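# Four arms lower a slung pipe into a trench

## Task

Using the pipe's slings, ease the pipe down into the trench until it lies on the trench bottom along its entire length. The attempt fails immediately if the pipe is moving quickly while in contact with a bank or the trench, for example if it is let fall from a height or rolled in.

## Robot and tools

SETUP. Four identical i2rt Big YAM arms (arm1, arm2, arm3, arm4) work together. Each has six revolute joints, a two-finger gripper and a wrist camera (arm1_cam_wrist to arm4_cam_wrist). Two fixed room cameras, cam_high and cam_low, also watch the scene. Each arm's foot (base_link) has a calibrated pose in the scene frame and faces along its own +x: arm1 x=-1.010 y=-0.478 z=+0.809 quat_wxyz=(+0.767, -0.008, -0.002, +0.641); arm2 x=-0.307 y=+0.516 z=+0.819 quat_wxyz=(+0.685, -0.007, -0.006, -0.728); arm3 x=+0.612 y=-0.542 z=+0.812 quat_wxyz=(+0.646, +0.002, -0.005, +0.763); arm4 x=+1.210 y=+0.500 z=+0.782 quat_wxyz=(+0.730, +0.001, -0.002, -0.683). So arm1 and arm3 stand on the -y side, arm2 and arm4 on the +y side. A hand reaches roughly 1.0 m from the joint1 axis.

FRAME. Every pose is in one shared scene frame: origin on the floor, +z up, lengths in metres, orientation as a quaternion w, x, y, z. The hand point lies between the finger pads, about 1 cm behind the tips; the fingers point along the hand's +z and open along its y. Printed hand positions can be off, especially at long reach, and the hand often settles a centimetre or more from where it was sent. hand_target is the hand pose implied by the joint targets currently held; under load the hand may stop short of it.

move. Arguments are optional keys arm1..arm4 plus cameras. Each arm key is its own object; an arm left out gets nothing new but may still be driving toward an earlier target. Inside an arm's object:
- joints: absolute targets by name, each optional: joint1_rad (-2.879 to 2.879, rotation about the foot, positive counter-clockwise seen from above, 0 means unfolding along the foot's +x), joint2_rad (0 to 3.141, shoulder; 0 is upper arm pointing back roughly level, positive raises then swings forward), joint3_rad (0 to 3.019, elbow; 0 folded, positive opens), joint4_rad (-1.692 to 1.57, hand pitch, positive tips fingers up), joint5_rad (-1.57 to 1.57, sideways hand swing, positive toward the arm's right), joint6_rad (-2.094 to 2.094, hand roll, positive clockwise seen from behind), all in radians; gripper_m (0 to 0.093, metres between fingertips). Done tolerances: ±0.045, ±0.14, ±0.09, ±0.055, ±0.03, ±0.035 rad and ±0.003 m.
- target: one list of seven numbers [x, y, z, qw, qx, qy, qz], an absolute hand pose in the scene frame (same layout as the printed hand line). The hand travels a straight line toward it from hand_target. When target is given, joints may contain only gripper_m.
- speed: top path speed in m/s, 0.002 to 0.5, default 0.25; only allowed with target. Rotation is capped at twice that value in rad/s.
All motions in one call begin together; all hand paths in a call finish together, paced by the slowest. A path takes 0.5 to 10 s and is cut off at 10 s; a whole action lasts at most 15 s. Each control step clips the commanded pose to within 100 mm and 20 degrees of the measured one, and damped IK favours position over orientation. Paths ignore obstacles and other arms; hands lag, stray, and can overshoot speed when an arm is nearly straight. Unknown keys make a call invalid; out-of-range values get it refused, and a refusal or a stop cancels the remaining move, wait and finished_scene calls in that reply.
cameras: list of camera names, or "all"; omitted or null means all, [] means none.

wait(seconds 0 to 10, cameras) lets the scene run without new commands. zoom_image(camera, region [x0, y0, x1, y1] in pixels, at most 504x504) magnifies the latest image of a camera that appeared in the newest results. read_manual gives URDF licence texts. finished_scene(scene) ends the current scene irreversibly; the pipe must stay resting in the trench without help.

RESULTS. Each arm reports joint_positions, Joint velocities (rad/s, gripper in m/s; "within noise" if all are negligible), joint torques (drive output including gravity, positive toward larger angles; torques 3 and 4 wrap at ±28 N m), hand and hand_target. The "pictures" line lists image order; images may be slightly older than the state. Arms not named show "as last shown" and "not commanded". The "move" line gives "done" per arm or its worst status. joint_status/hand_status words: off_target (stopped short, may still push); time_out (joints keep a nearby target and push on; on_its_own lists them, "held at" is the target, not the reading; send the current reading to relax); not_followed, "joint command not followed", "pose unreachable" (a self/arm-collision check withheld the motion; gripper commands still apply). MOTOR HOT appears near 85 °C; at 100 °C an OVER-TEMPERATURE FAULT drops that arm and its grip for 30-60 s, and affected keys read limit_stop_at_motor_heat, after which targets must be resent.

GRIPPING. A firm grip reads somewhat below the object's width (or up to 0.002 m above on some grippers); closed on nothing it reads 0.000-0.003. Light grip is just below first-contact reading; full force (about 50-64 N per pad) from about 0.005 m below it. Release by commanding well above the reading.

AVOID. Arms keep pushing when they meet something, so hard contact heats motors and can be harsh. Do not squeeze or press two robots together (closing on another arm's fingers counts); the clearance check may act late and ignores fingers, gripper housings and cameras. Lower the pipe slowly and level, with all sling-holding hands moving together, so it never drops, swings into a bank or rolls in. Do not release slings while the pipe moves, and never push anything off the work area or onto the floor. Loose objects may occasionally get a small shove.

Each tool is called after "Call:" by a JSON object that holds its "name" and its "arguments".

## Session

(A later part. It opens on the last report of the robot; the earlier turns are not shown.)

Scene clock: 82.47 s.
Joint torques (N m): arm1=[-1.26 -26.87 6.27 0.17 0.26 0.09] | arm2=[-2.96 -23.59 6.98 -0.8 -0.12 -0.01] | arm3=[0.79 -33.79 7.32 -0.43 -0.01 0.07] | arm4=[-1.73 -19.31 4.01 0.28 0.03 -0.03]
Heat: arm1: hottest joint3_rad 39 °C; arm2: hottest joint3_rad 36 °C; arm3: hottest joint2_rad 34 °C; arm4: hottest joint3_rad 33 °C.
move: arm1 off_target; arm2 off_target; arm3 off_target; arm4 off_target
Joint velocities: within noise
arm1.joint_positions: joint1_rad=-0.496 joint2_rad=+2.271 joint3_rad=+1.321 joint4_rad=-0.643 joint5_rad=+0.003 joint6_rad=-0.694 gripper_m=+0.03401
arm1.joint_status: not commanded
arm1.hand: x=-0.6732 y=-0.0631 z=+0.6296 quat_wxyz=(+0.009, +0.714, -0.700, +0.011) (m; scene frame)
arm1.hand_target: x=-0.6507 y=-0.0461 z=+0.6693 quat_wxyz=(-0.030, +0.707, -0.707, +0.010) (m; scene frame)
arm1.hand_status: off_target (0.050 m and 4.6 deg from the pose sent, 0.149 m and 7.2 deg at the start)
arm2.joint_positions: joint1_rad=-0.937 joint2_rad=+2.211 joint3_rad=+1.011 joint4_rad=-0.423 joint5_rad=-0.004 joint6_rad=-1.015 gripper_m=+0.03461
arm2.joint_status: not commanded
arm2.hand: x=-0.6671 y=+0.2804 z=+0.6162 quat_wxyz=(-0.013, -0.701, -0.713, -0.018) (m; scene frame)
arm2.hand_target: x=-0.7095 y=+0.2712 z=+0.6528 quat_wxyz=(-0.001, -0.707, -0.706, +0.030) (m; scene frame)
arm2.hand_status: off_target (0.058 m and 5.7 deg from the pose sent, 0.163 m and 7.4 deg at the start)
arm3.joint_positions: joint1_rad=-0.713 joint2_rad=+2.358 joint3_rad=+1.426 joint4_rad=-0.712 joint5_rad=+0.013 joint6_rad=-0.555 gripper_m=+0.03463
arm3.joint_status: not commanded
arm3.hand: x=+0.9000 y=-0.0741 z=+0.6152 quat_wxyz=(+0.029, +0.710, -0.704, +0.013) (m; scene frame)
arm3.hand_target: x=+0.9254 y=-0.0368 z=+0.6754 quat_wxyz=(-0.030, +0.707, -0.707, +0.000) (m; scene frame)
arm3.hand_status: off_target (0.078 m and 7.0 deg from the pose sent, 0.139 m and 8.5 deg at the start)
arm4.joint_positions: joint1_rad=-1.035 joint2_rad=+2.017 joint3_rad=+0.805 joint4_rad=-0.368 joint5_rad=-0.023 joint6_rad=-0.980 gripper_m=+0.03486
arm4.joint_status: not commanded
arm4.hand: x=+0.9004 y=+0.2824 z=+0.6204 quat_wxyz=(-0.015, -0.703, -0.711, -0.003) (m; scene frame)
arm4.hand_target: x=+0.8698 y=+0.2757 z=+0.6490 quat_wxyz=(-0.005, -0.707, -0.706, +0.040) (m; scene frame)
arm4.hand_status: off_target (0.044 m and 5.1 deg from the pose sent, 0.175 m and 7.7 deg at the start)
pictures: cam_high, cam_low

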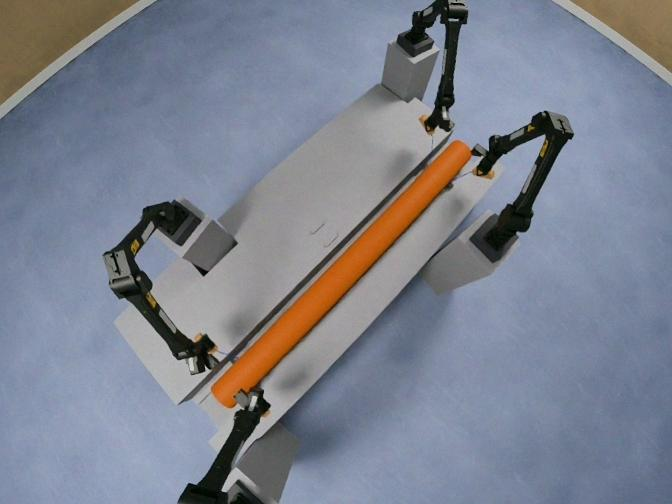

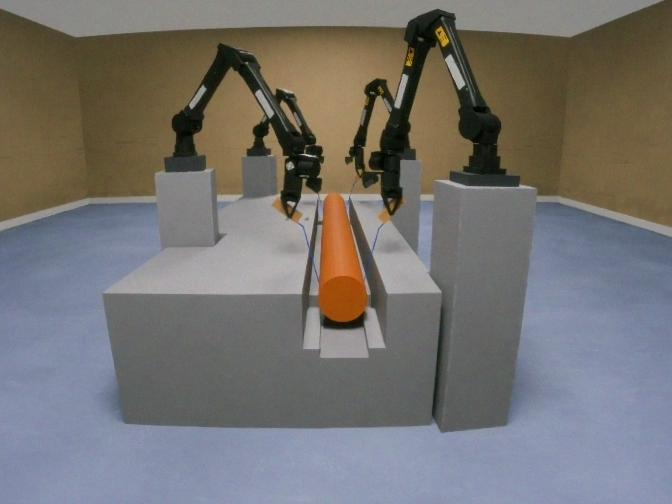

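Call:
{"name": "move", "arguments": {"arm1": {"target": [-0.652,-0.045,0.568,-0.02,0.707,-0.707,0.01], "speed": 0.04}, "arm2": {"target": [-0.709,0.270,0.556,-0.002,-0.707,-0.706,0.02], "speed": 0.04}, "arm3": {"target": [0.925,-0.034,0.567,-0.02,0.707,-0.707,0], "speed": 0.04}, "arm4": {"target": [0.870,0.275,0.558,-0.006,-0.706,-0.705,0.03], "speed": 0.04}, "cameras": ["cam_low", "cam_high"]}}

Call:
{"name": "zoom_image", "arguments": {"camera": "cam_low", "region": [260, 170, 460, 370]}}

Scene clock: 88.57 s.
Joint torques (N m): arm1=[-1.2 -19.72 7.01 1.06 0.13 0.07] | arm2=[-1.67 -18.08 5.56 0.08 -0.08 0.06] | arm3=[1.08 -25.64 6.89 0.44 -0.22 0.08] | arm4=[-0.5 -14.04 3.54 0.81 0.09 0.01]
Heat: arm1: hottest joint3_rad 38 °C; arm2: hottest joint2_rad 35 °C; arm3: hottest joint2_rad 35 °C; arm4: hottest joint3_rad 32 °C.
move: arm1 off_target; arm2 off_target; arm3 off_target; arm4 off_target
Joint velocities: within noise
arm1.joint_positions: joint1_rad=-0.493 joint2_rad=+2.399 joint3_rad=+1.372 joint4_rad=-0.529 joint5_rad=+0.004 joint6_rad=-0.689 gripper_m=+0.03401
arm1.joint_status: not commanded
arm1.hand: x=-0.6654 y=-0.0516 z=+0.5737 quat_wxyz=(-0.009, +0.714, -0.700, +0.009) (m; scene frame)
arm1.hand_target: x=-0.6522 y=-0.0456 z=+0.5685 quat_wxyz=(-0.020, +0.707, -0.707, +0.010) (m; scene frame)
arm1.hand_status: off_target (0.016 m and 1.6 deg from the pose sent, 0.068 m and 3.5 deg at the start)
arm2.joint_positions: joint1_rad=-0.954 joint2_rad=+2.383 joint3_rad=+1.103 joint4_rad=-0.301 joint5_rad=-0.002 joint6_rad=-1.020 gripper_m=+0.03461
arm2.joint_status: not commanded
arm2.hand: x=-0.6899 y=+0.2741 z=+0.5540 quat_wxyz=(-0.007, -0.705, -0.709, +0.002) (m; scene frame)
arm2.hand_target: x=-0.7087 y=+0.2704 z=+0.5565 quat_wxyz=(-0.002, -0.707, -0.706, +0.020) (m; scene frame)
arm2.hand_status: off_target (0.020 m and 2.2 deg from the pose sent, 0.074 m and 4.7 deg at the start)
arm3.joint_positions: joint1_rad=-0.712 joint2_rad=+2.482 joint3_rad=+1.512 joint4_rad=-0.603 joint5_rad=+0.013 joint6_rad=-0.554 gripper_m=+0.03464
arm3.joint_status: not commanded
arm3.hand: x=+0.9157 y=-0.0478 z=+0.5653 quat_wxyz=(-0.005, +0.710, -0.705, +0.004) (m; scene frame)
arm3.hand_target: x=+0.9249 y=-0.0343 z=+0.5675 quat_wxyz=(-0.020, +0.707, -0.707, +0.000) (m; scene frame)
arm3.hand_status: off_target (0.017 m and 1.8 deg from the pose sent, 0.067 m and 5.8 deg at the start)
arm4.joint_positions: joint1_rad=-1.051 joint2_rad=+2.211 joint3_rad=+0.858 joint4_rad=-0.197 joint5_rad=-0.022 joint6_rad=-0.981 gripper_m=+0.03486
arm4.joint_status: not commanded
arm4.hand: x=+0.8876 y=+0.2809 z=+0.5559 quat_wxyz=(-0.011, -0.708, -0.706, +0.011) (m; scene frame)
arm4.hand_target: x=+0.8703 y=+0.2752 z=+0.5585 quat_wxyz=(-0.006, -0.707, -0.706, +0.030) (m; scene frame)
arm4.hand_status: off_target (0.019 m and 2.2 deg from the pose sent, 0.070 m and 4.0 deg at the start)
pictures: cam_high, cam_low

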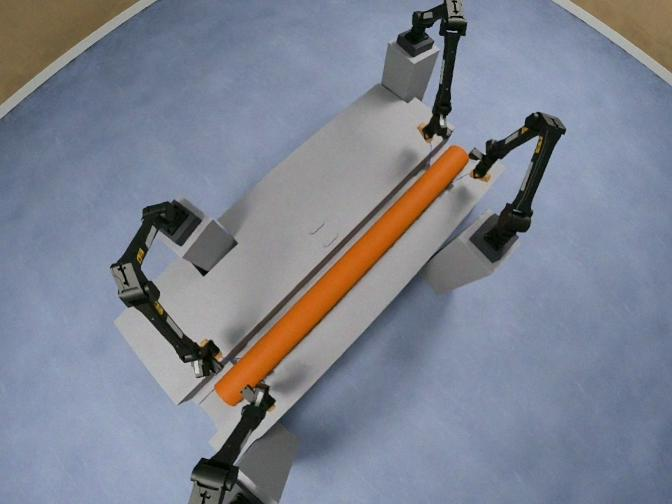

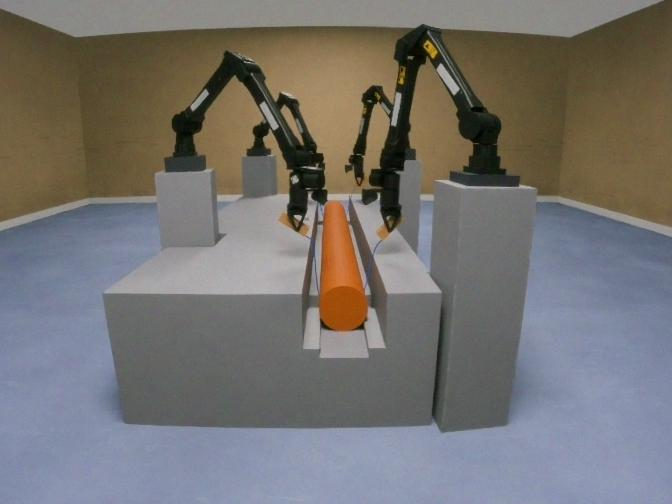

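Scaled by 2.520.

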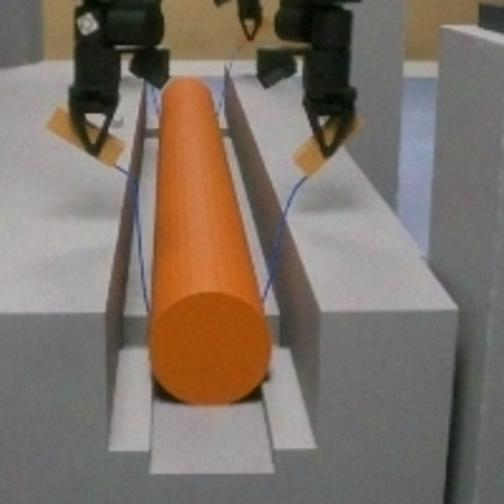

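Call:
{"name": "move", "arguments": {"arm1": {"target": [-0.663,-0.150,0.480,-0.153,0.6903,-0.6903,-0.153], "speed": 0.12}, "arm2": {"target": [-0.685,0.290,0.485,0.153,0.6903,0.6903,-0.153], "speed": 0.12}, "arm3": {"target": [0.908,-0.150,0.484,-0.153,0.6903,-0.6903,-0.153], "speed": 0.12}, "arm4": {"target": [0.890,0.290,0.485,0.153,0.6903,0.6903,-0.153], "speed": 0.12}, "cameras": ["cam_low"]}}

Call:
{"name": "move", "arguments": {"arm1": {"target": [-0.663,-0.150,0.452,-0.153,0.6903,-0.6903,-0.153], "speed": 0.05}, "arm2": {"target": [-0.685,0.290,0.459,0.153,0.6903,0.6903,-0.153], "speed": 0.05}, "arm3": {"target": [0.908,-0.150,0.457,-0.153,0.6903,-0.6903,-0.153], "speed": 0.05}, "arm4": {"target": [0.890,0.290,0.461,0.153,0.6903,0.6903,-0.153], "speed": 0.05}, "cameras": ["cam_low", "cam_high"]}}

Call:
{"name": "zoom_image", "arguments": {"camera": "cam_low", "region": [260, 170, 460, 370]}}

Scene clock: 97.03 s.
Joint torques (N m): arm1=[-0.56 -17.03 1.43 1.54 -0.41 -0.11] | arm2=[-1.26 -17.49 0.91 0.51 -0.59 0.06] | arm3=[0.97 -21.01 1.47 1.18 -0.57 -0.06] | arm4=[-0.5 -12.81 -0.05 1.03 0.11 0.03]
Heat: arm1: hottest joint3_rad 37 °C; arm2: hottest joint2_rad 35 °C; arm3: hottest joint2_rad 35 °C; arm4: hottest joint3_rad 32 °C.
move: arm1 off_target; arm2 done; arm3 done; arm4 done
Joint velocities: within noise
arm1.joint_positions: joint1_rad=-0.748 joint2_rad=+2.552 joint3_rad=+1.091 joint4_rad=+0.166 joint5_rad=-0.358 joint6_rad=-0.867 gripper_m=+0.03401
arm1.joint_status: not commanded
arm1.hand: x=-0.6582 y=-0.1450 z=+0.4894 quat_wxyz=(-0.155, +0.688, -0.692, -0.152) (m; scene frame)
arm1.hand_target: x=-0.6632 y=-0.1500 z=+0.4803 quat_wxyz=(-0.153, +0.690, -0.690, -0.153) (m; scene frame)
arm1.hand_status: off_target (0.012 m and 0.4 deg from the pose sent, 0.136 m and 25.1 deg at the start)
arm2.joint_positions: joint1_rad=-1.120 joint2_rad=+2.586 joint3_rad=+1.058 joint4_rad=+0.104 joint5_rad=-0.385 joint6_rad=-1.151 gripper_m=+0.03461
arm2.joint_status: not commanded
arm2.hand: x=-0.6809 y=+0.2878 z=+0.4839 quat_wxyz=(-0.156, -0.691, -0.691, +0.144) (m; scene frame)
arm2.hand_target: x=-0.6849 y=+0.2900 z=+0.4849 quat_wxyz=(-0.153, -0.690, -0.690, +0.153) (m; scene frame)
arm2.hand_status: done (0.005 m and 1.0 deg from the pose sent, 0.071 m and 24.2 deg at the start)
arm3.joint_positions: joint1_rad=-0.909 joint2_rad=+2.573 joint3_rad=+1.093 joint4_rad=+0.221 joint5_rad=-0.283 joint6_rad=-0.692 gripper_m=+0.03464
arm3.joint_status: not commanded
arm3.hand: x=+0.9064 y=-0.1501 z=+0.4856 quat_wxyz=(-0.148, +0.689, -0.693, -0.152) (m; scene frame)
arm3.hand_target: x=+0.9080 y=-0.1499 z=+0.4841 quat_wxyz=(-0.153, +0.690, -0.690, -0.153) (m; scene frame)
arm3.hand_status: done (0.002 m and 0.7 deg from the pose sent, 0.131 m and 25.0 deg at the start)
arm4.joint_positions: joint1_rad=-1.221 joint2_rad=+2.456 joint3_rad=+0.832 joint4_rad=+0.236 joint5_rad=-0.404 joint6_rad=-1.118 gripper_m=+0.03486
arm4.joint_status: not commanded
arm4.hand: x=+0.8909 y=+0.2844 z=+0.4892 quat_wxyz=(-0.159, -0.690, -0.689, +0.152) (m; scene frame)
arm4.hand_target: x=+0.8901 y=+0.2899 z=+0.4851 quat_wxyz=(-0.153, -0.690, -0.690, +0.153) (m; scene frame)
arm4.hand_status: done (0.007 m and 0.7 deg from the pose sent, 0.072 m and 23.2 deg at the start)
pictures: cam_low

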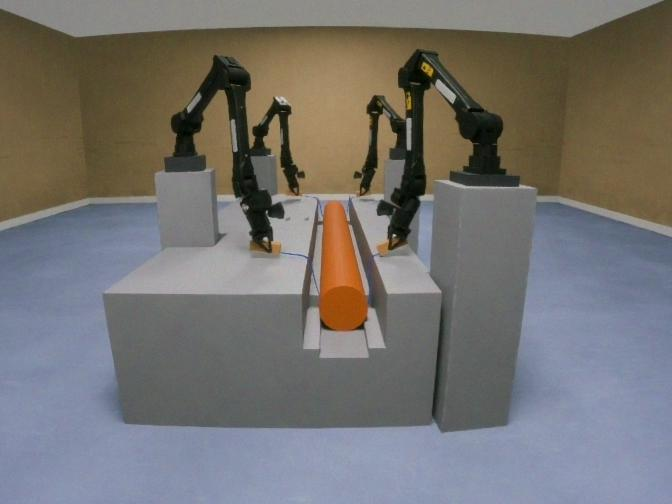

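Scene clock: 98.10 s.
Joint torques (N m): arm1=[-0.32 -15.44 2.82 1.59 -0.14 -0.11] | arm2=[-0.79 -14.33 3.56 0.77 0.04 0.1] | arm3=[1.08 -18.73 2.97 1.22 -0.35 -0.04] | arm4=[-0.03 -11.22 0.94 0.94 0.53 0.04]
Heat: arm1: hottest joint3_rad 36 °C; arm2: hottest joint2_rad 35 °C; arm3: hottest joint2_rad 35 °C; arm4: hottest joint3_rad 32 °C.
move: arm1 off_target; arm2 off_target; arm3 off_target; arm4 off_target
Joint velocities: within noise
arm1.joint_positions: joint1_rad=-0.749 joint2_rad=+2.610 joint3_rad=+1.115 joint4_rad=+0.192 joint5_rad=-0.364 joint6_rad=-0.870 gripper_m=+0.03401
arm1.joint_status: not commanded
arm1.hand: x=-0.6635 y=-0.1485 z=+0.4672 quat_wxyz=(-0.152, +0.689, -0.691, -0.156) (m; scene frame)
arm1.hand_target: x=-0.6635 y=-0.1505 z=+0.4525 quat_wxyz=(-0.153, +0.690, -0.690, -0.153) (m; scene frame)
arm1.hand_status: off_target (0.015 m and 0.4 deg from the pose sent, 0.038 m and 0.4 deg at the start)
arm2.joint_positions: joint1_rad=-1.127 joint2_rad=+2.622 joint3_rad=+1.071 joint4_rad=+0.123 joint5_rad=-0.400 joint6_rad=-1.159 gripper_m=+0.03461
arm2.joint_status: not commanded
arm2.hand: x=-0.6768 y=+0.2901 z=+0.4717 quat_wxyz=(-0.162, -0.690, -0.690, +0.146) (m; scene frame)
arm2.hand_target: x=-0.6846 y=+0.2901 z=+0.4597 quat_wxyz=(-0.153, -0.690, -0.690, +0.153) (m; scene frame)
arm2.hand_status: off_target (0.015 m and 1.3 deg from the pose sent, 0.025 m and 1.0 deg at the start)
arm3.joint_positions: joint1_rad=-0.911 joint2_rad=+2.619 joint3_rad=+1.115 joint4_rad=+0.246 joint5_rad=-0.288 joint6_rad=-0.696 gripper_m=+0.03464
arm3.joint_status: not commanded
arm3.hand: x=+0.9052 y=-0.1517 z=+0.4687 quat_wxyz=(-0.149, +0.689, -0.692, -0.154) (m; scene frame)
arm3.hand_target: x=+0.9077 y=-0.1503 z=+0.4574 quat_wxyz=(-0.153, +0.690, -0.690, -0.153) (m; scene frame)
arm3.hand_status: off_target (0.012 m and 0.5 deg from the pose sent, 0.029 m and 0.7 deg at the start)
arm4.joint_positions: joint1_rad=-1.228 joint2_rad=+2.508 joint3_rad=+0.855 joint4_rad=+0.271 joint5_rad=-0.415 joint6_rad=-1.121 gripper_m=+0.03486
arm4.joint_status: not commanded
arm4.hand: x=+0.8903 y=+0.2851 z=+0.4733 quat_wxyz=(-0.163, -0.690, -0.688, +0.158) (m; scene frame)
arm4.hand_target: x=+0.8901 y=+0.2900 z=+0.4615 quat_wxyz=(-0.153, -0.690, -0.690, +0.153) (m; scene frame)
arm4.hand_status: off_target (0.013 m and 1.3 deg from the pose sent, 0.029 m and 0.7 deg at the start)
pictures: cam_high, cam_low

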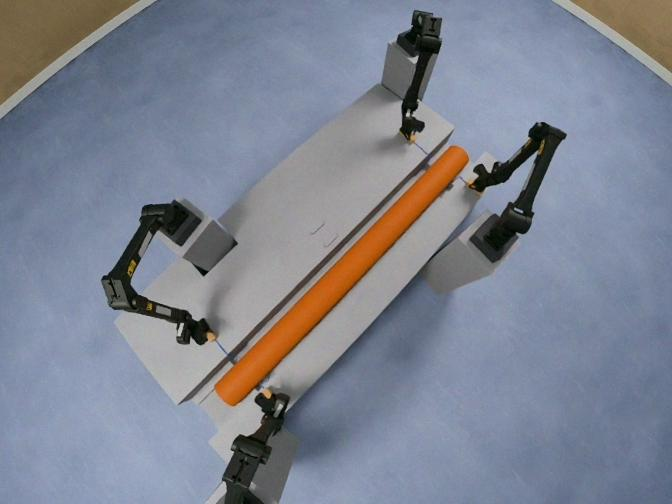

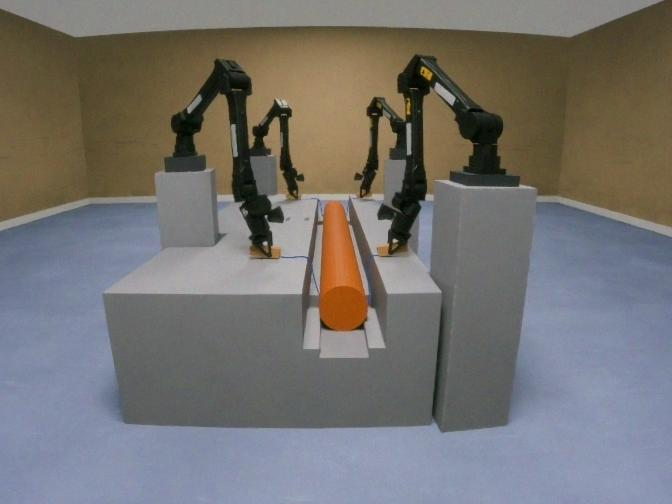

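Scaled by 2.520.

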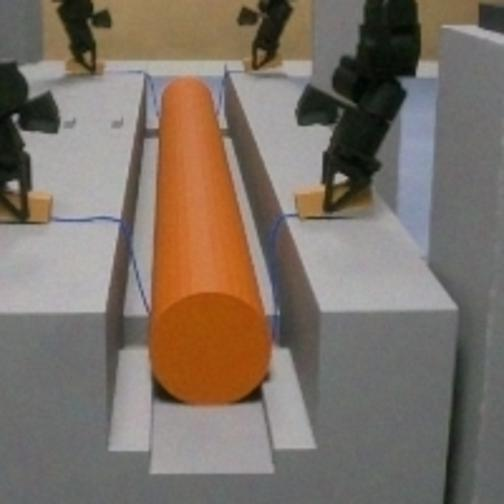

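Call:
{"name": "move", "arguments": {"arm1": {"joints": {"gripper_m": 0.06}}, "arm2": {"joints": {"gripper_m": 0.06}}, "arm3": {"joints": {"gripper_m": 0.06}}, "arm4": {"joints": {"gripper_m": 0.06}}, "cameras": []}}

Call:
{"name": "move", "arguments": {"arm1": {"target": [-0.663,-0.186,0.540,-0.153,0.6903,-0.6903,-0.153], "speed": 0.2}, "arm2": {"target": [-0.685,0.326,0.540,0.153,0.6903,0.6903,-0.153], "speed": 0.2}, "arm3": {"target": [0.908,-0.186,0.540,-0.153,0.6903,-0.6903,-0.153], "speed": 0.2}, "arm4": {"target": [0.890,0.327,0.540,0.153,0.6903,0.6903,-0.153], "speed": 0.2}, "cameras": ["cam_low", "cam_high"]}}

Call:
{"name": "zoom_image", "arguments": {"camera": "cam_low", "region": [260, 170, 460, 370]}}

Scene clock: 103.13 s.
Joint torques (N m): arm1=[-0.44 -16.03 2.09 1.52 -0.21 -0.09] | arm2=[-0.85 -16.44 1.89 0.5 -0.27 0.13] | arm3=[1.03 -20.01 1.92 1.09 -0.35 -0.03] | arm4=[0.15 -13.22 0.03 0.81 -0.08 0.06]
Heat: arm1: hottest joint3_rad 36 °C; arm2: hottest joint2_rad 35 °C; arm3: hottest joint2_rad 34 °C; arm4: hottest joint3_rad 32 °C.
move: arm1 done; arm2 done; arm3 done; arm4 done
Joint velocities: within noise
arm1.joint_positions: joint1_rad=-0.748 joint2_rad=+2.616 joint3_rad=+1.125 joint4_rad=+0.195 joint5_rad=-0.362 joint6_rad=-0.871 gripper_m=+0.05993
arm1.joint_status: all done
arm1.hand: x=-0.6598 y=-0.1458 z=+0.4658 quat_wxyz=(-0.156, +0.689, -0.690, -0.154) (m; scene frame)
arm1.hand_target: x=-0.6635 y=-0.1504 z=+0.4525 quat_wxyz=(-0.153, +0.690, -0.690, -0.153) (m; scene frame)
arm1.hand_status: not commanded
arm2.joint_positions: joint1_rad=-1.128 joint2_rad=+2.643 joint3_rad=+1.089 joint4_rad=+0.129 joint5_rad=-0.393 joint6_rad=-1.160 gripper_m=+0.05993
arm2.joint_status: all done
arm2.hand: x=-0.6795 y=+0.2903 z=+0.4635 quat_wxyz=(-0.158, -0.690, -0.691, +0.146) (m; scene frame)
arm2.hand_target: x=-0.6847 y=+0.2903 z=+0.4596 quat_wxyz=(-0.153, -0.690, -0.690, +0.153) (m; scene frame)
arm2.hand_status: not commanded
arm3.joint_positions: joint1_rad=-0.911 joint2_rad=+2.632 joint3_rad=+1.130 joint4_rad=+0.248 joint5_rad=-0.288 joint6_rad=-0.697 gripper_m=+0.05992
arm3.joint_status: all done
arm3.hand: x=+0.9074 y=-0.1493 z=+0.4646 quat_wxyz=(-0.151, +0.690, -0.691, -0.154) (m; scene frame)
arm3.hand_target: x=+0.9076 y=-0.1504 z=+0.4573 quat_wxyz=(-0.153, +0.690, -0.690, -0.153) (m; scene frame)
arm3.hand_status: not commanded
arm4.joint_positions: joint1_rad=-1.228 joint2_rad=+2.531 joint3_rad=+0.865 joint4_rad=+0.274 joint5_rad=-0.399 joint6_rad=-1.123 gripper_m=+0.05989
arm4.joint_status: all done
arm4.hand: x=+0.8926 y=+0.2888 z=+0.4640 quat_wxyz=(-0.157, -0.692, -0.689, +0.150) (m; scene frame)
arm4.hand_target: x=+0.8902 y=+0.2900 z=+0.4615 quat_wxyz=(-0.153, -0.690, -0.690, +0.153) (m; scene frame)
arm4.hand_status: not commanded
pictures: none
No camera images: "cameras" was empty.

Scene clock: 104.33 s.
Joint torques (N m): arm1=[-0.26 -16.85 1.57 0.57 -0.36 -0.14] | arm2=[-0.91 -16.21 1.29 -0.62 -0.53 0.09] | arm3=[0.97 -19.72 1.36 0.25 -0.56 -0.05] | arm4=[0.03 -13.22 0.23 0.03 -0.35 0.02]
Heat: arm1: hottest joint2_rad 35 °C; arm2: hottest joint2_rad 35 °C; arm3: hottest joint2_rad 35 °C; arm4: hottest joint3_rad 32 °C.
move: arm1 done; arm2 done; arm3 done; arm4 done
Joint velocities: within noise
arm1.joint_positions: joint1_rad=-0.822 joint2_rad=+2.394 joint3_rad=+0.953 joint4_rad=+0.135 joint5_rad=-0.377 joint6_rad=-0.942 gripper_m=+0.05993
arm1.joint_status: not commanded
arm1.hand: x=-0.6568 y=-0.1813 z=+0.5445 quat_wxyz=(-0.163, +0.688, -0.691, -0.151) (m; scene frame)
arm1.hand_target: x=-0.6630 y=-0.1860 z=+0.5402 quat_wxyz=(-0.153, +0.690, -0.690, -0.153) (m; scene frame)
arm1.hand_status: done (0.009 m and 1.2 deg from the pose sent, 0.084 m and 0.4 deg at the start)
arm2.joint_positions: joint1_rad=-1.208 joint2_rad=+2.422 joint3_rad=+0.948 joint4_rad=+0.052 joint5_rad=-0.398 joint6_rad=-1.239 gripper_m=+0.05996
arm2.joint_status: not commanded
arm2.hand: x=-0.6913 y=+0.3224 z=+0.5424 quat_wxyz=(-0.148, -0.690, -0.690, +0.161) (m; scene frame)
arm2.hand_target: x=-0.6849 y=+0.3260 z=+0.5400 quat_wxyz=(-0.153, -0.690, -0.690, +0.153) (m; scene frame)
arm2.hand_status: done (0.008 m and 1.0 deg from the pose sent, 0.085 m and 1.0 deg at the start)
arm3.joint_positions: joint1_rad=-0.969 joint2_rad=+2.412 joint3_rad=+0.943 joint4_rad=+0.213 joint5_rad=-0.302 joint6_rad=-0.751 gripper_m=+0.05992
arm3.joint_status: not commanded
arm3.hand: x=+0.9102 y=-0.1830 z=+0.5421 quat_wxyz=(-0.158, +0.688, -0.691, -0.152) (m; scene frame)
arm3.hand_target: x=+0.9079 y=-0.1861 z=+0.5400 quat_wxyz=(-0.153, +0.690, -0.690, -0.153) (m; scene frame)
arm3.hand_status: done (0.004 m and 0.6 deg from the pose sent, 0.084 m and 0.3 deg at the start)
arm4.joint_positions: joint1_rad=-1.330 joint2_rad=+2.297 joint3_rad=+0.729 joint4_rad=+0.148 joint5_rad=-0.408 joint6_rad=-1.224 gripper_m=+0.05990
arm4.joint_status: not commanded
arm4.hand: x=+0.8879 y=+0.3257 z=+0.5385 quat_wxyz=(-0.151, -0.694, -0.687, +0.155) (m; scene frame)
arm4.hand_target: x=+0.8899 y=+0.3270 z=+0.5400 quat_wxyz=(-0.153, -0.690, -0.690, +0.153) (m; scene frame)
arm4.hand_status: done (0.003 m and 0.6 deg from the pose sent, 0.085 m and 0.6 deg at the start)
pictures: cam_high, cam_low

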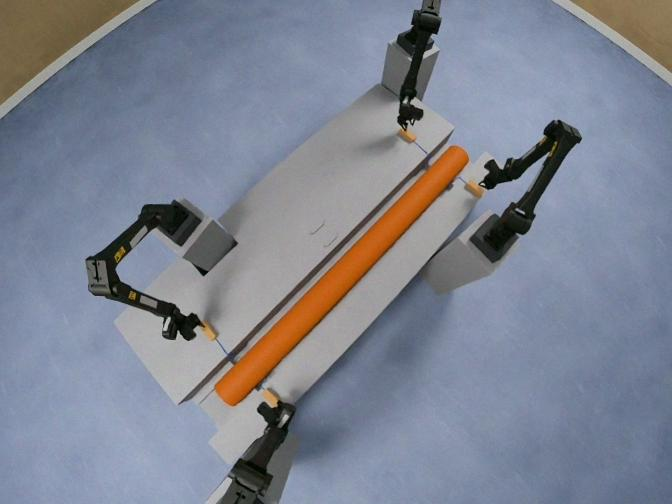

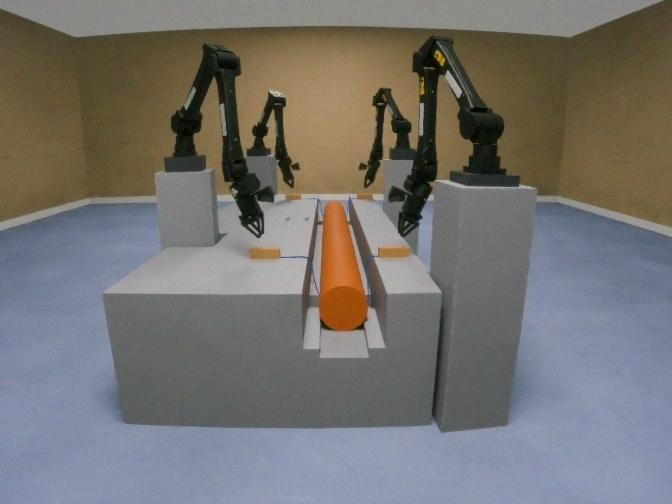

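Scaled by 2.520.

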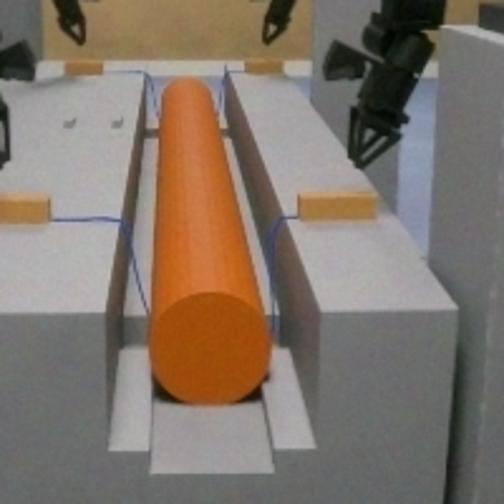

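Call:
{"name": "zoom_image", "arguments": {"camera": "cam_low", "region": [300, 190, 380, 250]}}

Call:
{"name": "zoom_image", "arguments": {"camera": "cam_low", "region": [295, 280, 395, 370]}}

Scaled by 6.300.

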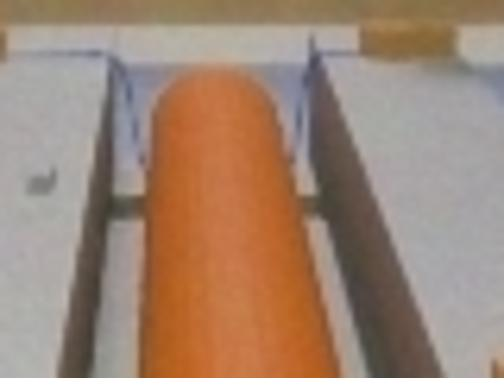

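Scaled by 5.040.

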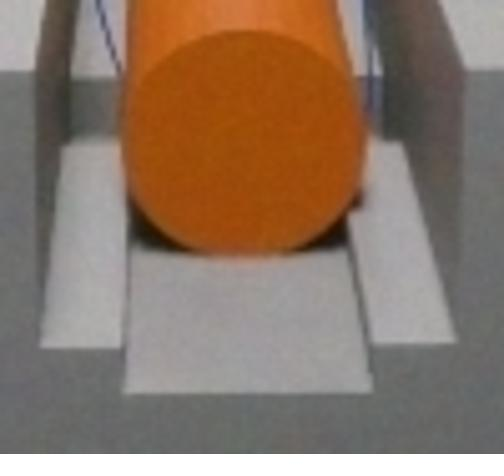

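Call:
{"name": "finished_scene", "arguments": {"scene": 3}}

The scene is finished: the task was done.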